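# Seat optical modules label-up in six switch ports

## Task

Take optical modules from the trays and insert as many as possible into switch ports 5, 21, 35, 37, 43 and 45. Each must sit label side up and be pushed in until it latches. Leave every other port of the switch untouched. A module that has latched but whose port lamp stays dark is dead: pull it out by its tab and fit a different one in its place.

## Robot and tools

Robot: two arms, left_arm carrying a five-finger left hand and right_arm carrying a right hand, each with a wrist force sensor. Scene frame: origin at table-top height midway between the nominal bases, +x out over the table, +z up, left_arm on the +y side (image sides may differ). Calibrated bases: left_arm at (-0.014, +0.436, 0) m, right_arm at (+0.008, -0.473, 0) m, both nearly unrotated. Cameras: cam_high, cam_low (504x504), cam_left_wrist, cam_right_wrist (672x504, fisheye).

Hand point: a point fixed to each palm, 0.05 m in front of it and 0.15 m from the wrist flange along the fingers. Its +z runs along straight fingers, +y out of the palm; on the right hand +x points away from the thumb, on the left hand toward it. Straight fingers extend 0.06-0.07 m past the point and sit 0.06 m behind it along -y. A bracket on the little-finger side of the wrist can strike things, and the wrist may hang below the hand point and touch the table first.

The 28-number row (all in [-1, 1], always all 28 even if one arm moves): left_arm dx, dy, dz, rx, ry, rz; left hand little, ring, middle, index, thumb_bend, thumb_turn, force_limit, speed; then the same 14 for right_arm. Pose numbers are offsets, not poses: they count from that arm's current Hand target, along that Hand target's own axes; 1.0 equals 0.6 m for dx-dz and 180 degrees for rx-rz, and rx, ry, rz form one rotation vector. Six zeros re-command the current Hand target. Finger numbers are absolute targets: +1 open/straight, -1 closed; thumb_turn -1 puts the thumb opposite the fingers (needed to grip things 0.035-0.065 m thick). force_limit maps -1..+1 to about 0..10 N at the fingertip (15 N for the two thumb motors); speed maps -1..+0.48 to near zero..full, full beyond. For a gentle grip close at speed -0.94 or below. To leave a hand unchanged, resend its last executed eight numbers; if none was sent yet, send its hand_measured six values plus hand_force_limit and hand_speed.

execute_actions(actions, cameras): actions is a list of actions; each action is up to 15 rows, one per 1/30 s step, with the last row held to fill 15 steps. Every row in an action counts from the Hand target at that action's start, so rows are not cumulative, but successive actions are. Images return only for an empty actions list or when cameras names them (["all"], names, or []).

move(target, speed, blend, stop_force, zero, blocking, cameras): target is one 28-number row or a list of up to 15 rows, all offsets from the same starting Hand targets (not chained). speed is m/s, 0.002-3.6, default 0.25 (turns up to twice that in rad/s), one value or one per target. blend in m rounds corners of a list; 0 stops at each. stop_force in N, 3-120, same for both arms, ends an arm's path when its wrist sensor feels that much push against travel; the arm then backs to just before the contact but still presses somewhat. zero (default true) re-zeros moving arms first. blocking=false returns after 0.5 s while the move continues; not allowed with stop_force. Moves last at least 0.5 s and at most 10 s, do not avoid obstacles, and path near an arm's own base can flip its shoulder, so route around it. The result adds a move: line: done, off_target, moving, held or fault, plus limits (paced = pose clipped, held = steps withheld).

wait(seconds 0-10), stop() brakes a running move, zoom_image(camera, region [x0,y0,x1,y1], at most 504x504 px) enlarges the latest image of that camera, show_instructions() shows reference pages, zero_wrist_force(arm) re-zeros one sensor, finished_scene() ends the scene for good; the goal must hold without the robot.

Results: end_effector_position (m), quat_wxyz and velocities in the scene frame; Hand target is the last commanded pose after clipping, and offsets count from it. The hand point often rests short of it; resend the gap as an offset. Orientation commands are clipped to 32 degrees from the measured one per step. hand_measured, hand_stopped_by (moving, target, force, stalled, fault) and hand_load_n list six values in motor order; a lost grip shows as hand_load_n near 0. Wrist force/torque are in the end effector's axes; joint torques include arm weight.

Avoid: dropping parts or anything leaving the table (ends the scene); releasing moving parts; hard hits on fixed things; arms touching each other, including a hand closing on the other hand; targets past a firm contact (arms are stiff). Contact torque over a joint's limit (141 N m big joints, 26.3 N m wrist) or about 150 N net force triggers a 10 s fault stop; an overheated motor (85 °C) brakes the arm for 30-60 s. Go slowly near contact, use stop_force, and loose objects may be nudged by outside pushes.

Each tool is called after "Call:" as name([rows], argument=value, ...), one row to a line, values as JSON.

Reference images:

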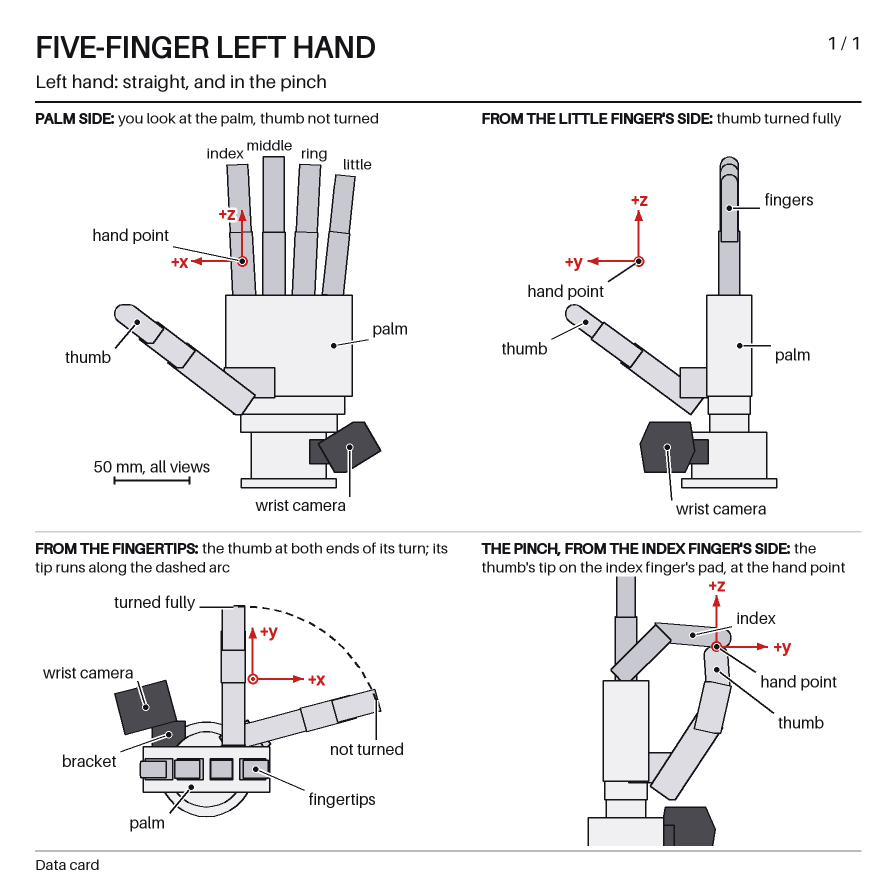

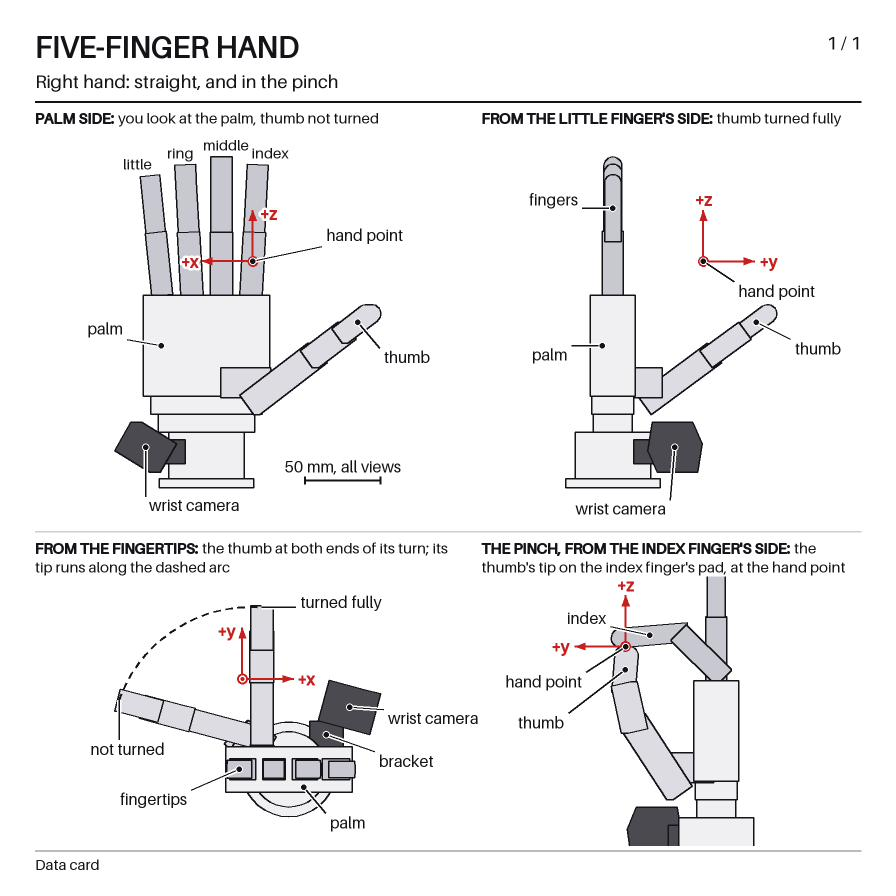

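## Session

Call:
execute_actions(actions=[])

Scene clock: 0.00 s.
left_arm: end_effector_position=(+0.5349, +0.0745, +0.3855) hand_measured=(+1.000, +1.000, +1.000, +1.000, +1.000, +1.000) hand_load_n=(+0.0, +0.0, +0.0, +0.0, +0.0, +0.0) hand_stopped_by=(target, target, target, target, target, target) hand_force_limit=0.00 hand_speed=-0.80 end_effector_quat_wxyz=(+0.627, +0.676, +0.283, +0.263) | right_arm: end_effector_position=(+0.5385, -0.0111, +0.2580) hand_measured=(+1.000, +1.000, +1.000, +1.000, +1.000, +1.000) hand_load_n=(+0.0, +0.0, +0.0, +0.0, +0.0, +0.0) hand_stopped_by=(target, target, target, target, target, target) hand_force_limit=0.00 hand_speed=-0.80 end_effector_quat_wxyz=(-0.092, +0.004, +0.733, +0.673)
Joint positions: left_arm=[2.935 -1.626 -1.89 3.427 -0.992 0.05] | right_arm=[0.127 -0.72 1.301 0.935 0.076 -1.374]
Joint velocities: within noise
Joint torques (N m): no reading
Wrist force (N): no reading
Wrist torque (N m): no reading
Wrist force, peak (N): no reading
Hand target: left_arm +0.5349, +0.0745, +0.3855; +0.627, +0.676, +0.283, +0.263 | right_arm +0.5385, -0.0111, +0.2580; -0.092, +0.004, +0.733, +0.673

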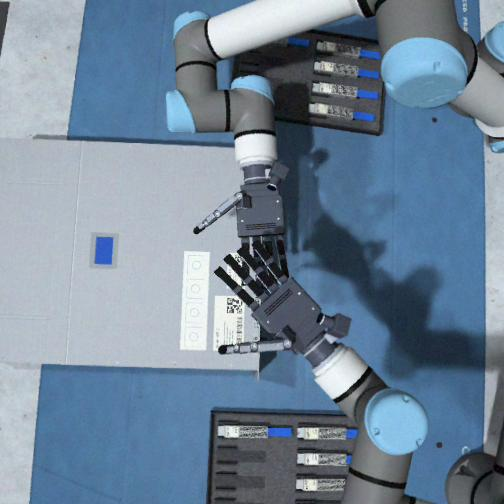

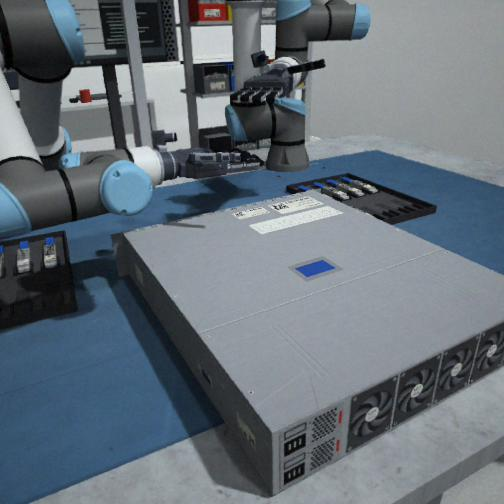

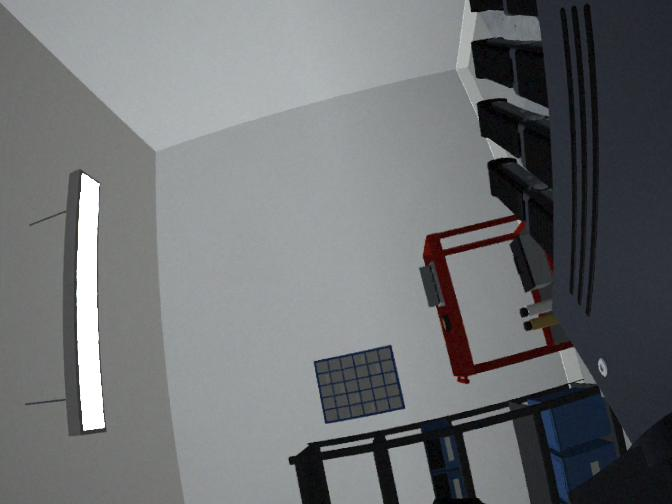

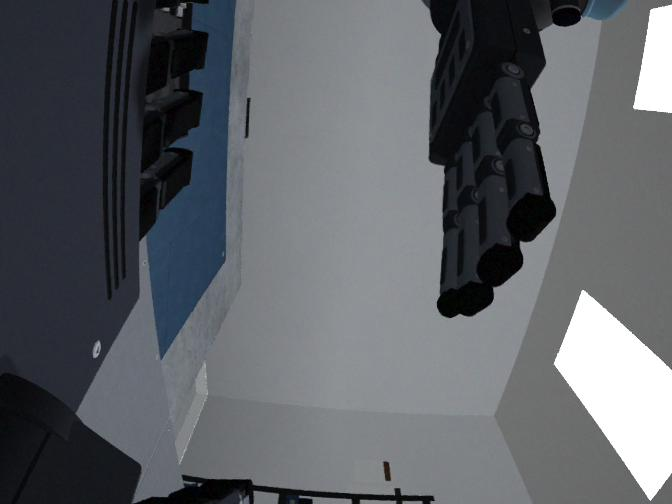

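Call:
zoom_image(camera="cam_high", region=[200, 380, 400, 504])

Call:
zoom_image(camera="cam_high", region=[220, 20, 400, 150])

Call:
zoom_image(camera="cam_low", region=[220, 150, 460, 290])

Call:
zoom_image(camera="cam_low", region=[0, 200, 160, 360])

Scaled by 2.520 from the camera's 504x504 image, which has a finer 720x720 frame.

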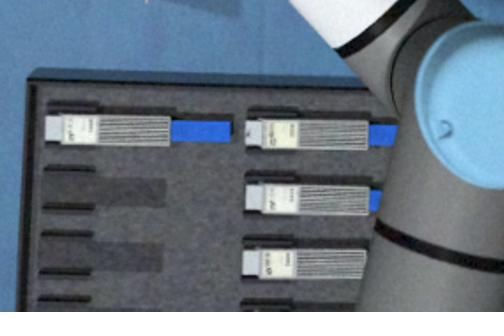

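Scaled by 2.800 from the camera's 504x504 image, which has a finer 720x720 frame.

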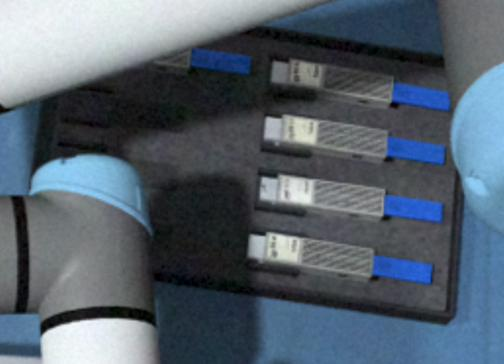

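Scaled by 2.100 from the camera's 504x504 image, which has a finer 720x720 frame.

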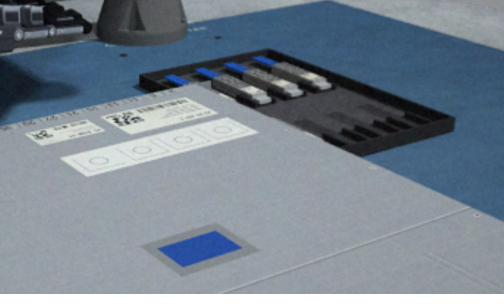

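Scaled by 3.150 from the camera's 504x504 image, which has a finer 720x720 frame.

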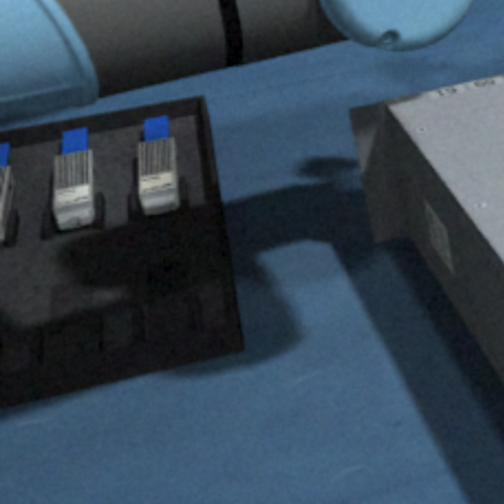

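Call:
move(target=[0, 0.14, -0.365, 0, 0, 0, 1, 1, 1, 1, 1, 1, 0, -0.8, 0, 0, 0, 0, 0, 0, 1, 1, 1, 1, 1, 1, 0, -0.8], cameras=["cam_high"])

Scene clock: 236.77 s.
left_arm: end_effector_position=(+0.3837, +0.2232, +0.4856) hand_measured=(+1.000, +1.000, +1.000, +1.000, +1.000, +1.000) hand_load_n=(+0.0, +0.0, +0.0, +0.0, +0.0, +0.0) hand_stopped_by=(target, target, target, target, target, target) hand_force_limit=0.00 hand_speed=-0.80 end_effector_quat_wxyz=(+0.627, +0.676, +0.282, +0.263) | right_arm: end_effector_position=(+0.5385, -0.0111, +0.2580) hand_measured=(+1.000, +1.000, +1.000, +1.000, +1.000, +1.000) hand_load_n=(+0.0, +0.0, +0.0, +0.0, +0.0, +0.0) hand_stopped_by=(target, target, target, target, target, target) hand_force_limit=0.00 hand_speed=-0.80 end_effector_quat_wxyz=(-0.092, +0.004, +0.733, +0.673)
Joint positions: left_arm=[3.568 -1.031 -2.073 2.894 -0.364 0.198] | right_arm=[0.127 -0.72 1.301 0.935 0.076 -1.374]
Joint torques (N m): left_arm=[5.71 5.24 16.52 -1.14 1.95 0.75] | right_arm=[0.46 -45.18 -14.41 2.74 -1.48 0.05]
Wrist force (N): left_arm=[0.9 0.4 -0.4] | right_arm=[0.1 0.0 0.1]
Wrist torque (N m): left_arm=[0.07 -0.13 0.13] | right_arm=[-0.01 -0.03 0.00]
Wrist force, peak (N): left_arm=[0.7 1.3 -2.0] | right_arm=[0.1 -0.2 0.3]
Hand target: left_arm +0.3837, +0.2232, +0.4855; +0.627, +0.676, +0.283, +0.263 | right_arm +0.5385, -0.0111, +0.2580; -0.092, +0.004, +0.733, +0.673
Off the commanded pose: left_arm 0.000 m, 0 deg | right_arm 0.000 m, 0 deg.
move: done
Images, in order (width x height): cam_high 504x504.

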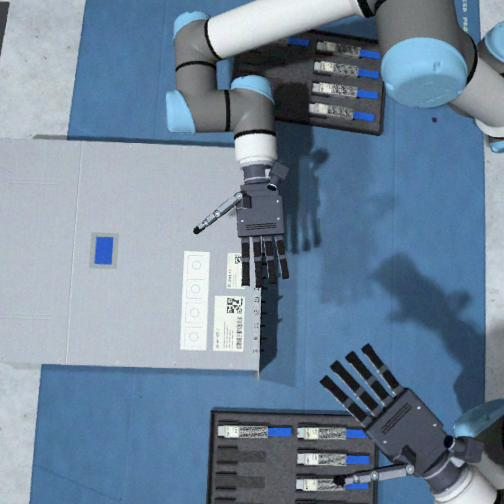

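Call:
zoom_image(camera="cam_high", region=[180, 240, 300, 390])

Call:
zoom_image(camera="cam_high", region=[200, 400, 380, 504])

Scaled by 3.360 from the camera's 504x504 image, which has a finer 720x720 frame.

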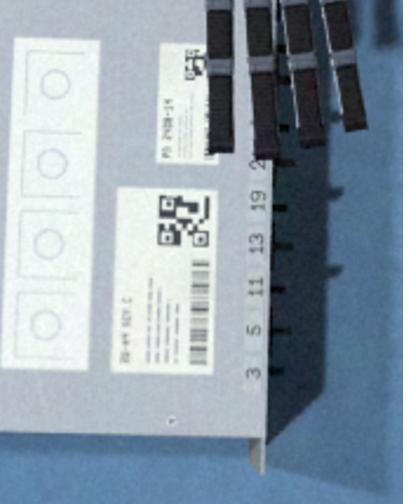

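Scaled by 2.800 from the camera's 504x504 image, which has a finer 720x720 frame.

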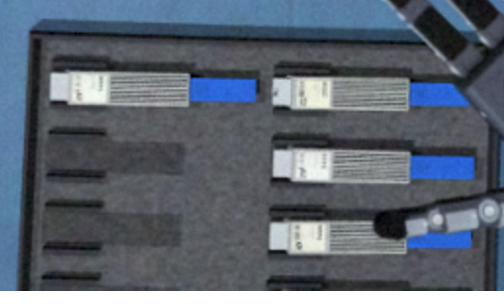

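Call:
move([
  [-0.0435, -0.2575, 0.03, 0.187, 0.015, 0.462, 1, 1, 1, 1, 1, 1, 0, -0.8, 0.282, 0.149, -0.214, 0.294, -0.086, -0.470, 1, 1, 1, 1, 1, 1, 0, -0.8],
  [-0.115, -0.503, 0.094, 0.374, 0.03, 0.924, 1, 1, 1, 1, 1, 1, 0, -0.8, 0.3065, -0.193, -0.230, -0.740, 0.077, 0.653, 1, 1, 1, 1, 1, 1, 0, -0.8],
], speed=0.3, blend=[0.04, 0], cameras=["all"])

Scene clock: 357.97 s.
left_arm: end_effector_position=(+0.3596, +0.1507, +0.1802) hand_measured=(+1.000, +1.000, +1.000, +1.000, +1.000, +1.000) hand_load_n=(-0.5, +0.0, +0.0, +0.0, +0.0, -0.5) hand_stopped_by=(target, target, target, target, target, target) hand_force_limit=0.00 hand_speed=-0.80 end_effector_quat_wxyz=(+0.503, -0.492, +0.508, -0.497) | right_arm: end_effector_position=(+0.3605, -0.1800, +0.1802) hand_measured=(+1.000, +1.000, +1.000, +1.000, +1.000, +1.000) hand_load_n=(+0.0, +0.0, +0.0, +0.0, +0.0, +0.0) hand_stopped_by=(target, target, target, target, target, target) hand_force_limit=0.00 hand_speed=-0.80 end_effector_quat_wxyz=(+0.500, -0.500, +0.502, -0.498) end_effector_velocity=(+0.000, +0.000, +0.000) end_effector_angular_velocity=(-0.003, -0.002, +0.001)
Joint positions: left_arm=[2.507 -1.429 -2.379 3.808 -2.187 3.164] | right_arm=[0.697 -1.712 2.377 -0.66 2.275 -3.135]
Joint velocities: left_arm=[within noise] | right_arm=[0 0 0.003 -0.005 0 -0.005]
Joint torques (N m): left_arm=[-0.34 12.39 32.06 3.09 0.36 1.4] | right_arm=[-5.36 -6.73 -25.67 -2.46 0.78 -1.97]
Wrist force (N): left_arm=[0.1 0.8 -1.4] | right_arm=[1.1 1.4 0.1]
Wrist torque (N m): left_arm=[-0.24 0.00 0.18] | right_arm=[0.28 -0.19 0.38]
Wrist force, peak (N): left_arm=[0.0 1.2 1.9] | right_arm=[1.7 1.5 -0.1]
Hand target: left_arm +0.3596, +0.1507, +0.1803; +0.503, -0.492, +0.508, -0.497 | right_arm +0.3605, -0.1800, +0.1801; +0.500, -0.501, +0.502, -0.498
Off the commanded pose: left_arm 0.000 m, 0 deg | right_arm 0.000 m, 0 deg.
move: done

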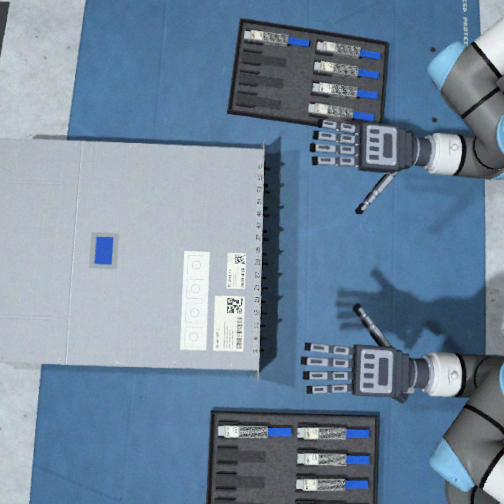

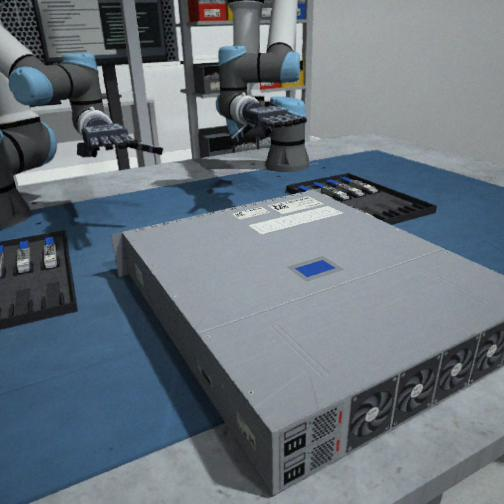

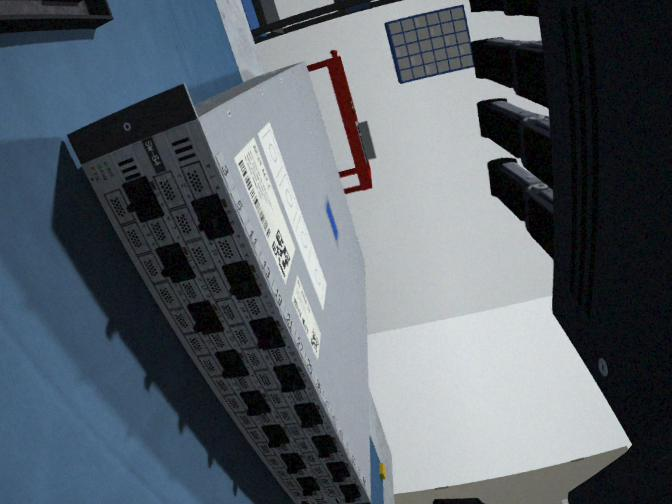

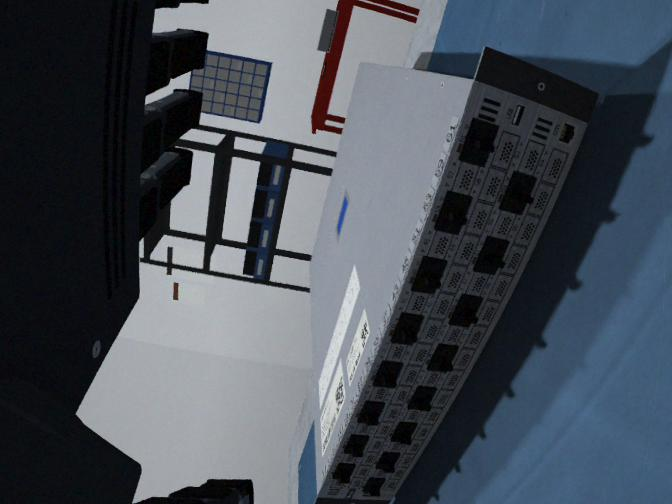

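Call:
zoom_image(camera="cam_right_wrist", region=[400, 40, 610, 280])

Call:
zoom_image(camera="cam_left_wrist", region=[60, 80, 290, 340])

Scaled by 2.100 from the camera's 672x504 image, which has a finer 960x720 frame.

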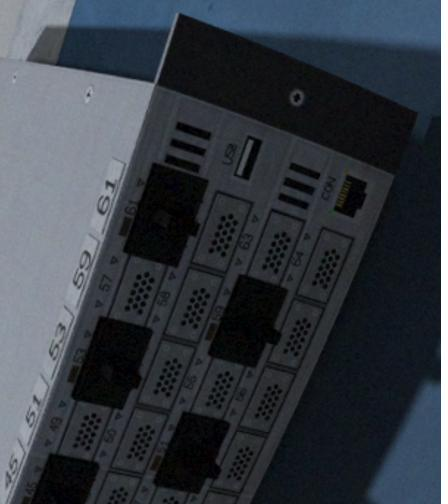

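Scaled by 1.938 from the camera's 672x504 image, which has a finer 960x720 frame.

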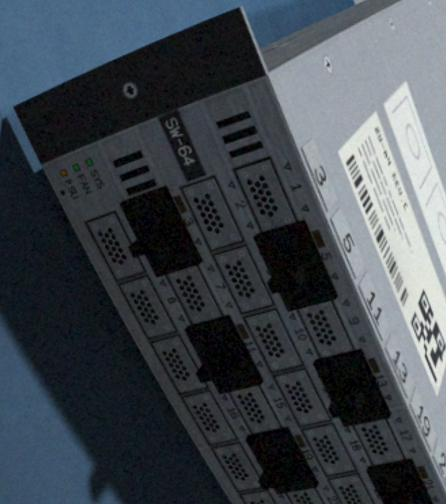

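Call:
zoom_image(camera="cam_right_wrist", region=[400, 100, 520, 220])

Call:
zoom_image(camera="cam_left_wrist", region=[100, 150, 240, 290])

Call:
zoom_image(camera="cam_high", region=[230, 140, 330, 260])

Call:
zoom_image(camera="cam_high", region=[220, 10, 400, 130])

Scaled by 4.200 from the camera's 672x504 image, which has a finer 960x720 frame.

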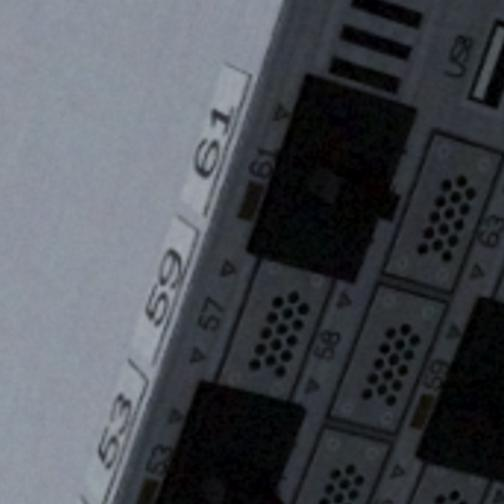

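Scaled by 3.600 from the camera's 672x504 image, which has a finer 960x720 frame.

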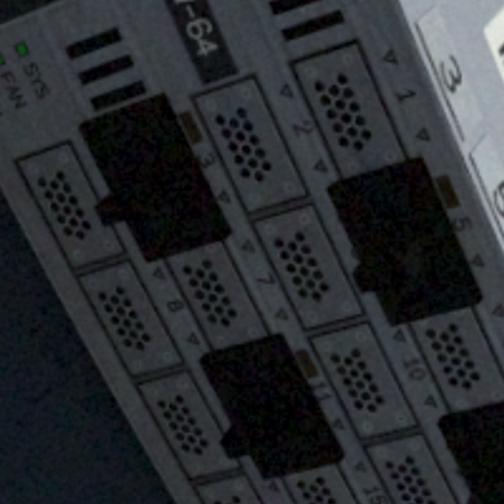

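Scaled by 4.200 from the camera's 504x504 image, which has a finer 720x720 frame.

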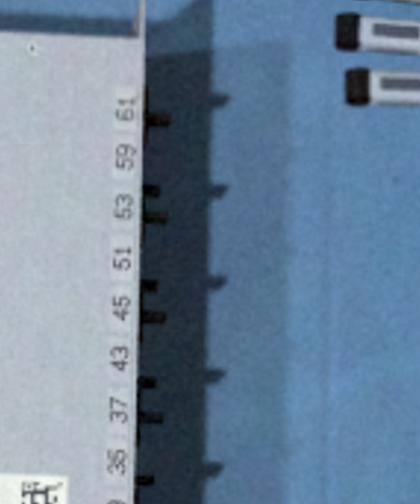

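Scaled by 2.800 from the camera's 504x504 image, which has a finer 720x720 frame.

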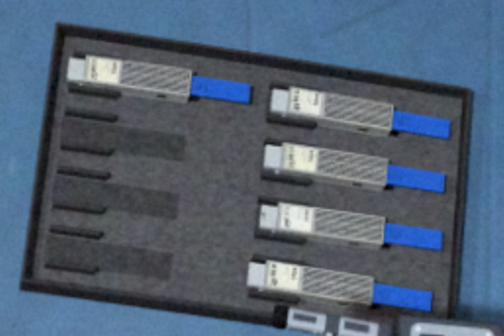

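Call:
move([
  [-0.25, -0.2, 0.1, 0, 0, 0, 1, 1, 1, 1, 1, 1, 0, -0.8, 0.117, -0.117, 0, 0, 0.5, 0, 1, 1, 1, 1, 1, -1, 0, 0.2],
  [-0.25, -0.2, 0.1, 0, 0, 0, 1, 1, 1, 1, 1, 1, 0, -0.8, 0.15, 0.1, -0.033, -0.1306, 0.4875, 0.1306, 1, 1, 1, 1, 1, -1, 0, 0.2],
], speed=0.35, blend=[0.04, 0], cameras=["all"])

Scene clock: 587.90 s.
left_arm: end_effector_position=(+0.4210, +0.2974, +0.3036) hand_measured=(+1.000, +1.000, +1.000, +1.000, +1.000, +1.000) hand_load_n=(+0.0, -0.5, +0.0, +0.0, +0.0, +0.0) hand_stopped_by=(target, target, target, target, target, target) hand_force_limit=0.00 hand_speed=-0.80 end_effector_quat_wxyz=(+0.503, -0.492, +0.508, -0.497) | right_arm: end_effector_position=(+0.3406, -0.2698, +0.1201) hand_measured=(+1.000, +1.000, +1.000, +1.000, +1.000, -1.000) hand_load_n=(+0.0, +0.0, +0.0, +0.0, +0.0, +0.0) hand_stopped_by=(target, target, target, target, target, target) hand_force_limit=0.00 hand_speed=0.20 end_effector_quat_wxyz=(-0.002, -0.001, +0.867, -0.499)
Joint positions: left_arm=[3.283 -1.024 -2.275 3.299 -1.41 3.164] | right_arm=[0.629 -1.393 1.962 -1.341 3.945 -3.74]
Joint torques (N m): left_arm=[3.67 -9.42 9.56 1.91 1.11 -0.85] | right_arm=[11.77 -30.6 -4.89 -2.13 -0.67 -1.83]
Wrist force (N): left_arm=[0.0 1.2 -1.0] | right_arm=[1.1 1.8 0.4]
Wrist torque (N m): left_arm=[-0.17 0.04 0.12] | right_arm=[0.26 -0.29 0.39]
Wrist force, peak (N): left_arm=[0.4 1.3 -1.8] | right_arm=[1.5 2.2 1.2]
Hand target: left_arm +0.4210, +0.2974, +0.3036; +0.503, -0.492, +0.508, -0.497 | right_arm +0.3405, -0.2699, +0.1200; -0.002, -0.001, +0.867, -0.499
Off the commanded pose: left_arm 0.000 m, 0 deg | right_arm 0.000 m, 0 deg.
move: done

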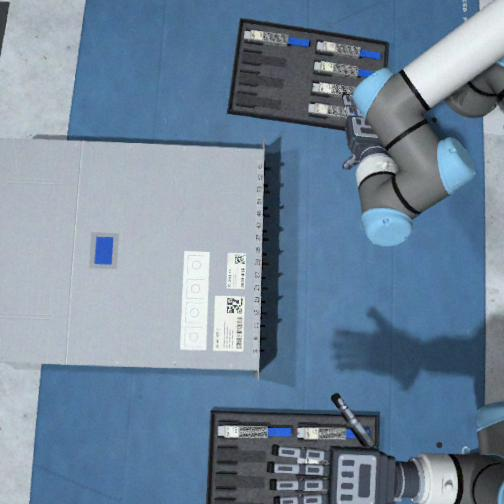

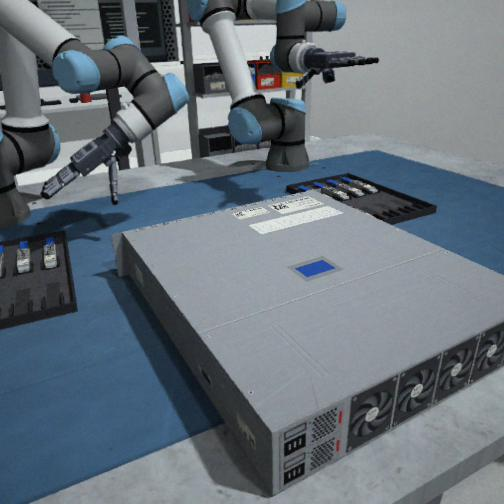

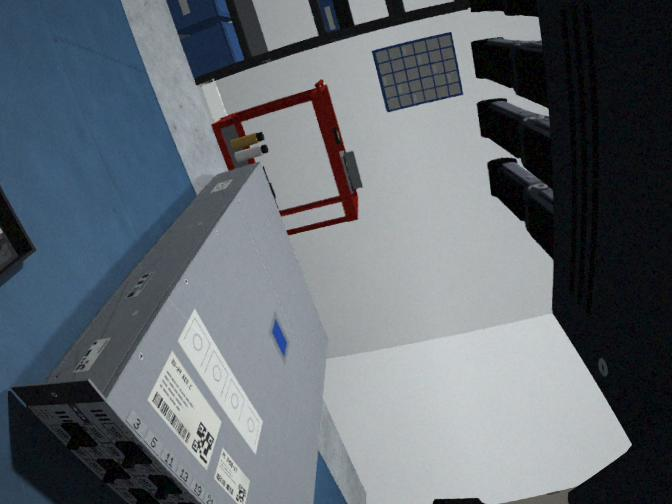

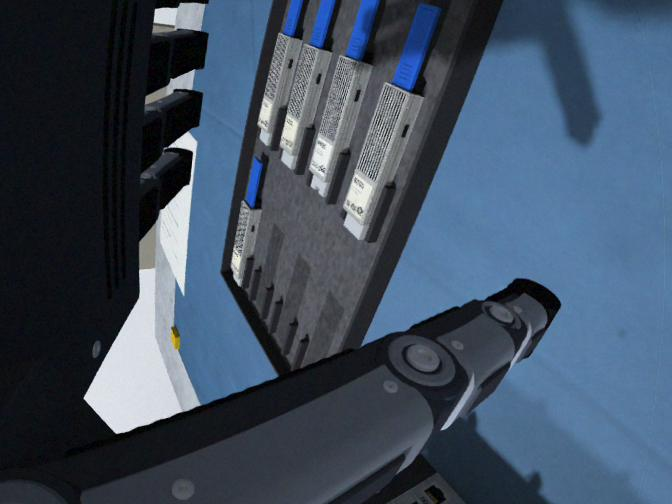

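Call:
zoom_image(camera="cam_right_wrist", region=[300, 0, 480, 260])

Call:
zoom_image(camera="cam_right_wrist", region=[220, 0, 360, 200])

Scaled by 1.938 from the camera's 672x504 image, which has a finer 960x720 frame.

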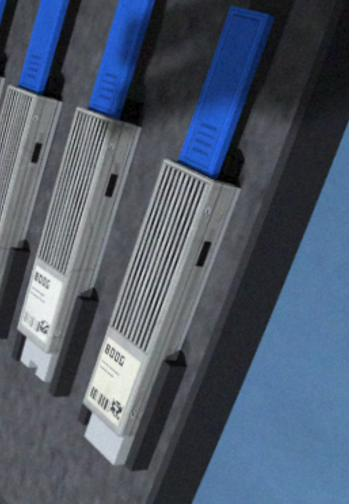

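Scaled by 2.520 from the camera's 672x504 image, which has a finer 960x720 frame.

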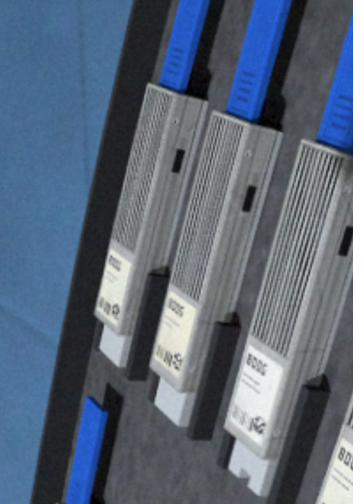

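Call:
zoom_image(camera="cam_right_wrist", region=[330, 60, 450, 160])

Call:
zoom_image(camera="cam_right_wrist", region=[310, 150, 430, 250])

Call:
zoom_image(camera="cam_right_wrist", region=[220, 140, 340, 300])

Scaled by 4.200 from the camera's 672x504 image, which has a finer 960x720 frame.

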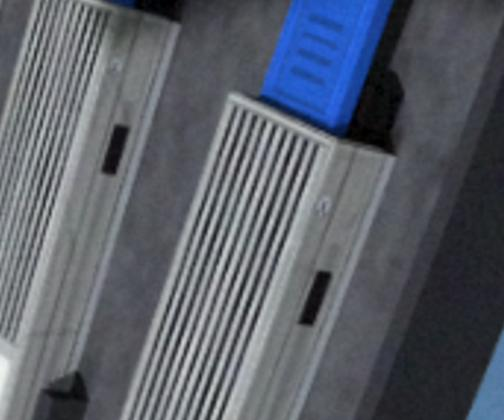

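Scaled by 4.200 from the camera's 672x504 image, which has a finer 960x720 frame.

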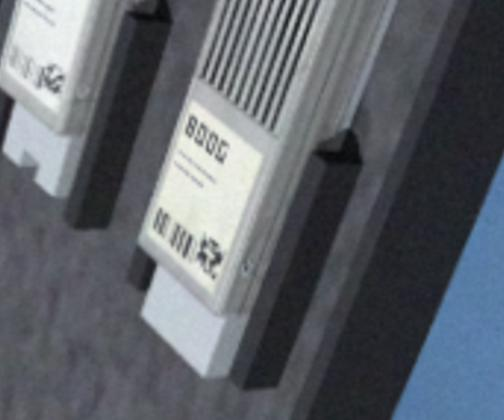

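Scaled by 3.150 from the camera's 672x504 image, which has a finer 960x720 frame.

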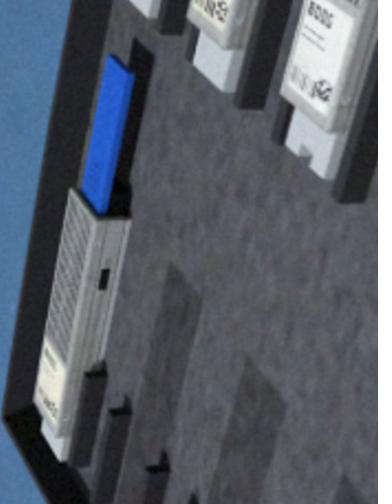

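Call:
move([
  [0.079, 0.0893, -0.1017, 0, -0.5, 0, 1, 1, 1, 1, 1, -1, 0, 0.2, -0.0325, -0.05, 0.0866, 0, 0.0433, 0.025, 1, 1, 1, 1, 1, -1, 0, 0.2],
  [0.0457, 0.306, -0.135, -0.1306, -0.4875, -0.1306, 1, 1, 1, 1, 1, -1, 0, 0.2, -0.0325, -0.05, 0.0866, 0, 0.0433, 0.025, 1, 1, 1, 1, 1, -1, 0, 0.2],
], speed=0.35, blend=[0.04, 0], cameras=["all"])

Scene clock: 749.53 s.
left_arm: end_effector_position=(+0.3399, +0.2748, +0.1195) hand_measured=(+1.000, +1.000, +1.000, +1.000, +1.000, -1.000) hand_load_n=(+0.5, +0.0, +0.0, +0.0, +0.0, +0.0) hand_stopped_by=(target, target, target, target, target, target) hand_force_limit=0.00 hand_speed=0.20 end_effector_quat_wxyz=(-0.510, +0.860, -0.004, +0.003) | right_arm: end_effector_position=(+0.3600, -0.3299, +0.1198) hand_measured=(+1.000, +1.000, +1.000, +1.000, +1.000, -1.000) hand_load_n=(+0.0, +0.0, +0.0, +0.0, +0.0, +0.0) hand_stopped_by=(target, target, target, target, target, target) hand_force_limit=0.00 hand_speed=0.20 end_effector_quat_wxyz=(-0.041, +0.067, +0.864, -0.498)
Joint positions: left_arm=[2.585 -1.715 -2.03 4.564 -3.859 3.82] | right_arm=[0.47 -1.414 1.989 -1.347 3.944 -3.742]
Joint torques (N m): left_arm=[2.42 23.43 6.13 2.44 0.23 1.54] | right_arm=[13.23 -23.27 -15.99 -0.97 -1.71 -1.01]
Wrist force (N): left_arm=[0.0 0.6 0.5] | right_arm=[1.3 1.6 0.4]
Wrist torque (N m): left_arm=[-0.30 0.07 0.23] | right_arm=[0.24 -0.32 0.46]
Wrist force, peak (N): left_arm=[-0.1 0.3 -2.4] | right_arm=[1.4 2.0 0.2]
Hand target: left_arm +0.3398, +0.2749, +0.1194; -0.510, +0.860, -0.004, +0.002 | right_arm +0.3600, -0.3299, +0.1198; -0.041, +0.067, +0.864, -0.498
Off the commanded pose: left_arm 0.000 m, 0 deg | right_arm 0.000 m, 0 deg.
move: done

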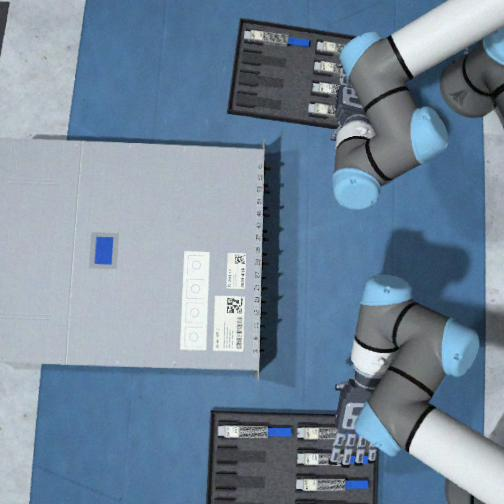

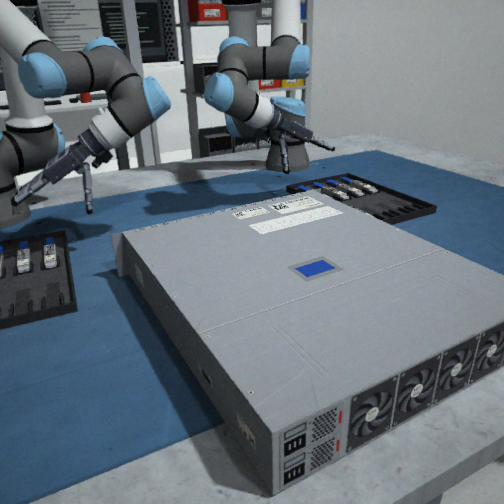

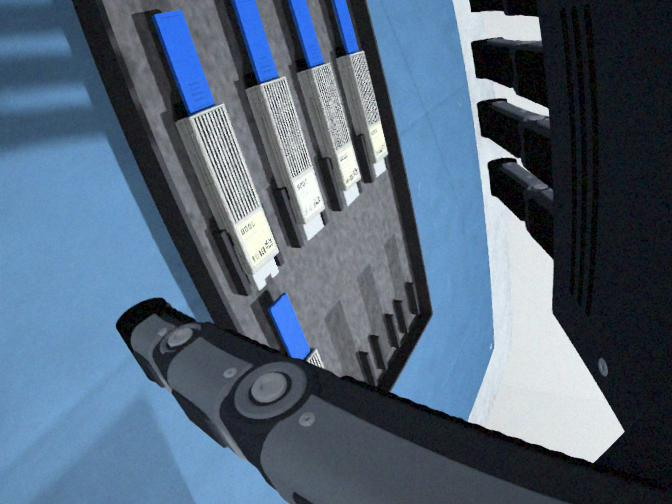

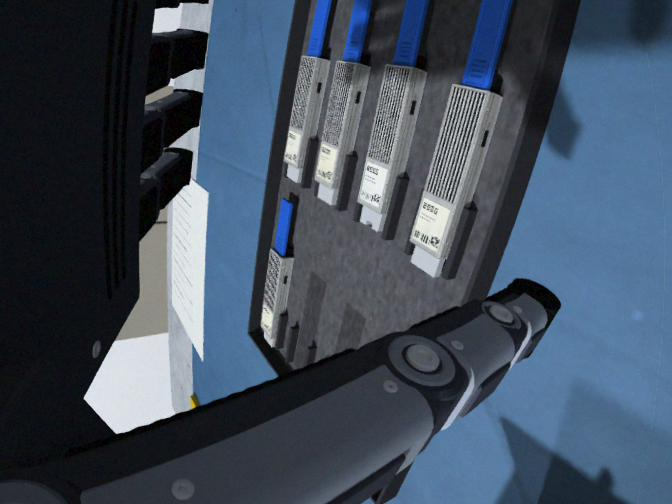

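Call:
zoom_image(camera="cam_left_wrist", region=[160, 90, 400, 330])

Call:
zoom_image(camera="cam_right_wrist", region=[400, 70, 520, 190])

Call:
zoom_image(camera="cam_right_wrist", region=[360, 170, 480, 290])

Call:
zoom_image(camera="cam_right_wrist", region=[240, 40, 400, 240])

Scaled by 2.100 from the camera's 672x504 image, which has a finer 960x720 frame.

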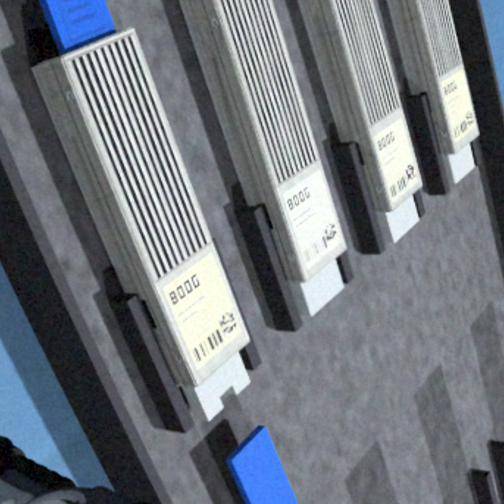

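Scaled by 4.200 from the camera's 672x504 image, which has a finer 960x720 frame.

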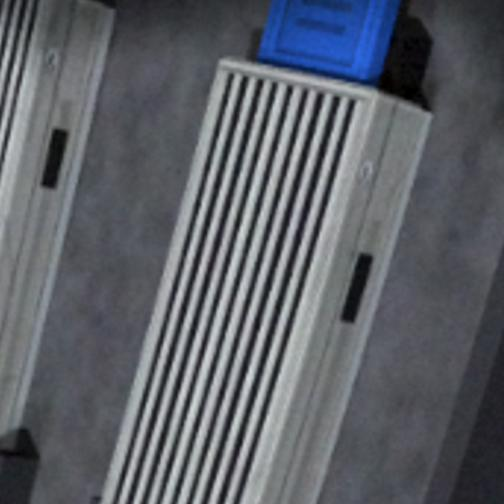

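Scaled by 4.200 from the camera's 672x504 image, which has a finer 960x720 frame.

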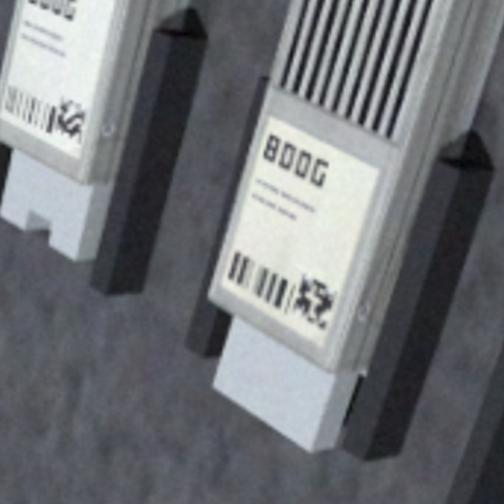

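Scaled by 2.520 from the camera's 672x504 image, which has a finer 960x720 frame.

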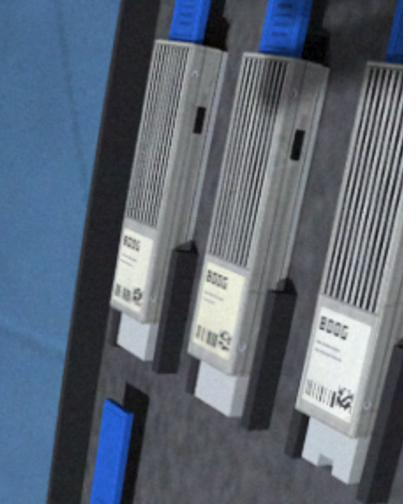

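Call:
move(target=[0, 0, 0, 0, 0, 0, 1, 1, 1, 1, 1, -1, 0, 0.2, 0, 0.0722, 0.0417, 0, 0, 0, 1, 1, 1, 1, 1, -1, 0, 0.2], cameras=["cam_right_wrist"])

Call:
zoom_image(camera="cam_right_wrist", region=[440, 0, 600, 160])

Call:
zoom_image(camera="cam_right_wrist", region=[380, 180, 540, 340])

Scene clock: 779.40 s.
left_arm: end_effector_position=(+0.3398, +0.2749, +0.1194) hand_measured=(+1.000, +1.000, +1.000, +1.000, +1.000, -1.000) hand_load_n=(-0.5, +0.0, +0.0, +0.0, +0.0, +0.0) hand_stopped_by=(target, target, target, target, target, target) hand_force_limit=0.00 hand_speed=0.20 end_effector_quat_wxyz=(-0.510, +0.860, -0.004, +0.002) | right_arm: end_effector_position=(+0.3596, -0.3298, +0.0698) hand_measured=(+1.000, +1.000, +1.000, +1.000, +1.000, -1.000) hand_load_n=(+0.0, +0.0, +0.0, -0.5, +0.0, +0.0) hand_stopped_by=(target, target, target, target, target, target) hand_force_limit=0.00 hand_speed=0.20 end_effector_quat_wxyz=(-0.041, +0.067, +0.864, -0.498)
Joint positions: left_arm=[2.586 -1.715 -2.031 4.564 -3.859 3.82] | right_arm=[0.47 -1.336 2.05 -1.486 3.944 -3.742]
Joint torques (N m): left_arm=[4.26 31.04 7.6 -0.54 -0.27 0.89] | right_arm=[5.87 -22.36 -30.18 -1.77 -0.23 -1.85]
Wrist force (N): left_arm=[0.0 0.8 0.5] | right_arm=[1.1 1.8 0.6]
Wrist torque (N m): left_arm=[-0.27 0.06 0.23] | right_arm=[0.25 -0.27 0.39]
Wrist force, peak (N): left_arm=[0.1 0.8 0.6] | right_arm=[1.3 2.6 1.0]
Hand target: left_arm +0.3398, +0.2749, +0.1194; -0.510, +0.860, -0.004, +0.002 | right_arm +0.3597, -0.3297, +0.0698; -0.041, +0.067, +0.864, -0.498
Off the commanded pose: left_arm 0.000 m, 0 deg | right_arm 0.000 m, 0 deg.
move: done
Images, in order (width x height): cam_right_wrist 672x504.

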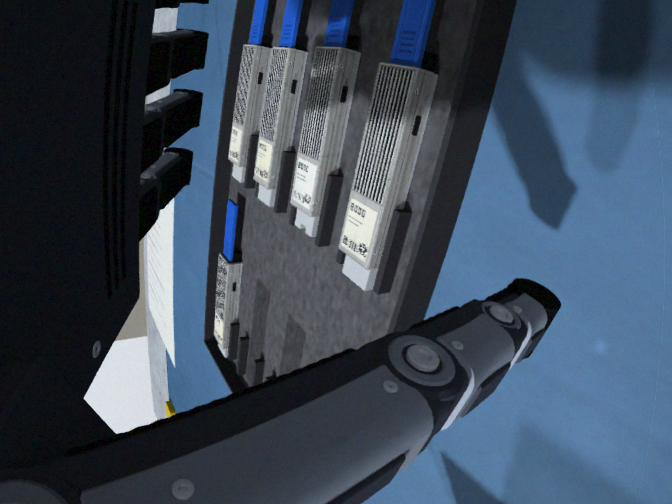

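Scaled by 3.150 from the camera's 672x504 image, which has a finer 960x720 frame.

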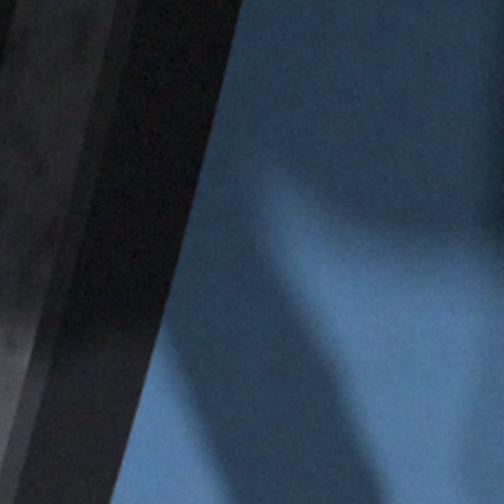

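Scaled by 3.150 from the camera's 672x504 image, which has a finer 960x720 frame.

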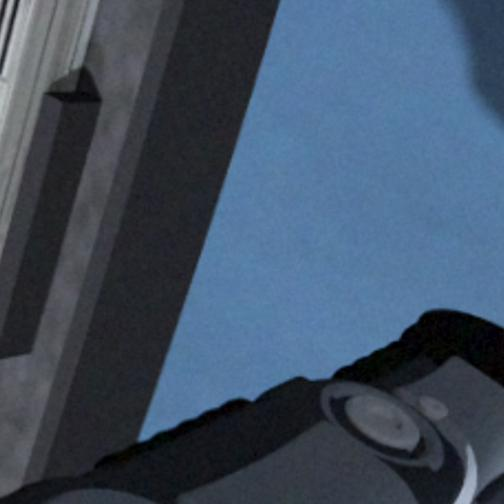

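Call:
zoom_image(camera="cam_right_wrist", region=[340, 50, 460, 170])

Call:
zoom_image(camera="cam_right_wrist", region=[290, 185, 410, 305])

Scaled by 4.200 from the camera's 672x504 image, which has a finer 960x720 frame.

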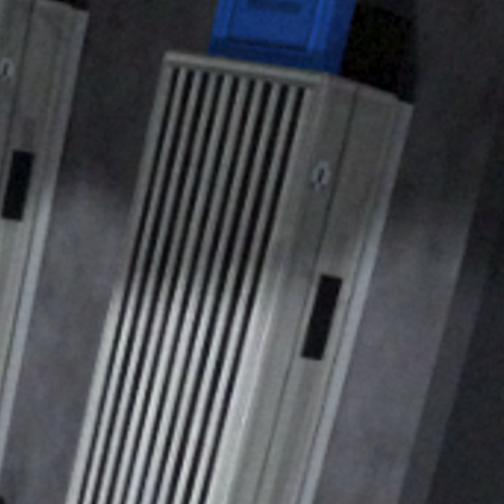

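Scaled by 4.200 from the camera's 672x504 image, which has a finer 960x720 frame.

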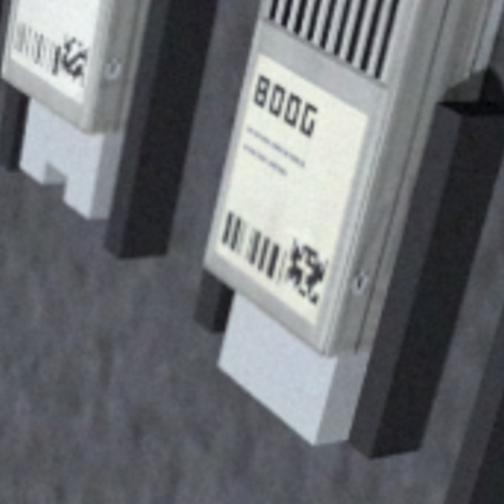

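Call:
move(target=[0, 0, 0, 0, 0, 0, 1, 1, 1, 1, 1, -1, 0, 0.2, -0.01, -0.0329, 0.057, 0, 0, 0, 1, 1, 1, 1, 1, -1, 0, 0.2], cameras=["cam_right_wrist"])

Call:
zoom_image(camera="cam_right_wrist", region=[340, 40, 460, 160])

Call:
zoom_image(camera="cam_right_wrist", region=[300, 200, 420, 320])

Scene clock: 817.43 s.
left_arm: end_effector_position=(+0.3398, +0.2749, +0.1194) hand_measured=(+1.000, +1.000, +1.000, +1.000, +1.000, -1.000) hand_load_n=(+0.0, +0.0, +0.0, +0.0, +0.0, +0.0) hand_stopped_by=(target, target, target, target, target, target) hand_force_limit=0.00 hand_speed=0.20 end_effector_quat_wxyz=(-0.510, +0.860, -0.004, +0.002) | right_arm: end_effector_position=(+0.3594, -0.3697, +0.0697) hand_measured=(+1.000, +1.000, +1.000, +1.000, +1.000, -1.000) hand_load_n=(+0.0, +0.0, +0.0, +0.0, +0.0, +0.0) hand_stopped_by=(target, target, target, target, target, target) hand_force_limit=0.00 hand_speed=0.20 end_effector_quat_wxyz=(-0.041, +0.067, +0.864, -0.498)
Joint positions: left_arm=[2.586 -1.715 -2.031 4.564 -3.859 3.82] | right_arm=[0.39 -1.392 2.138 -1.576 3.888 -3.824]
Joint torques (N m): left_arm=[1.81 25.18 13.62 -0.53 -0.13 -0.34] | right_arm=[8.48 -22.12 -27.03 -1.42 0.66 0.94]
Wrist force (N): left_arm=[-0.1 0.8 0.4] | right_arm=[1.0 1.8 0.7]
Wrist torque (N m): left_arm=[-0.26 0.08 0.22] | right_arm=[0.25 -0.28 0.36]
Wrist force, peak (N): left_arm=[0.0 0.8 0.4] | right_arm=[1.4 2.2 0.0]
Hand target: left_arm +0.3398, +0.2749, +0.1194; -0.510, +0.860, -0.004, +0.002 | right_arm +0.3595, -0.3697, +0.0697; -0.041, +0.067, +0.864, -0.498
Off the commanded pose: left_arm 0.000 m, 0 deg | right_arm 0.000 m, 0 deg.
move: done
Images, in order (width x height): cam_right_wrist 672x504.

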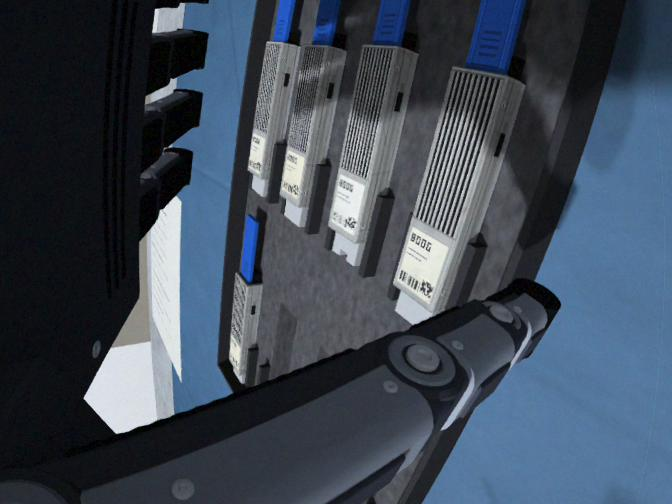

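Scaled by 4.200 from the camera's 672x504 image, which has a finer 960x720 frame.

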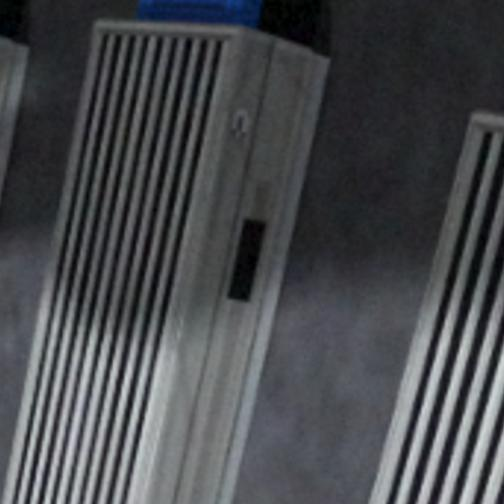

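Scaled by 4.200 from the camera's 672x504 image, which has a finer 960x720 frame.

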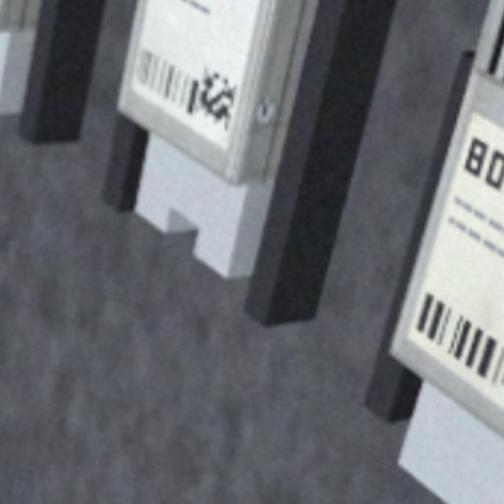

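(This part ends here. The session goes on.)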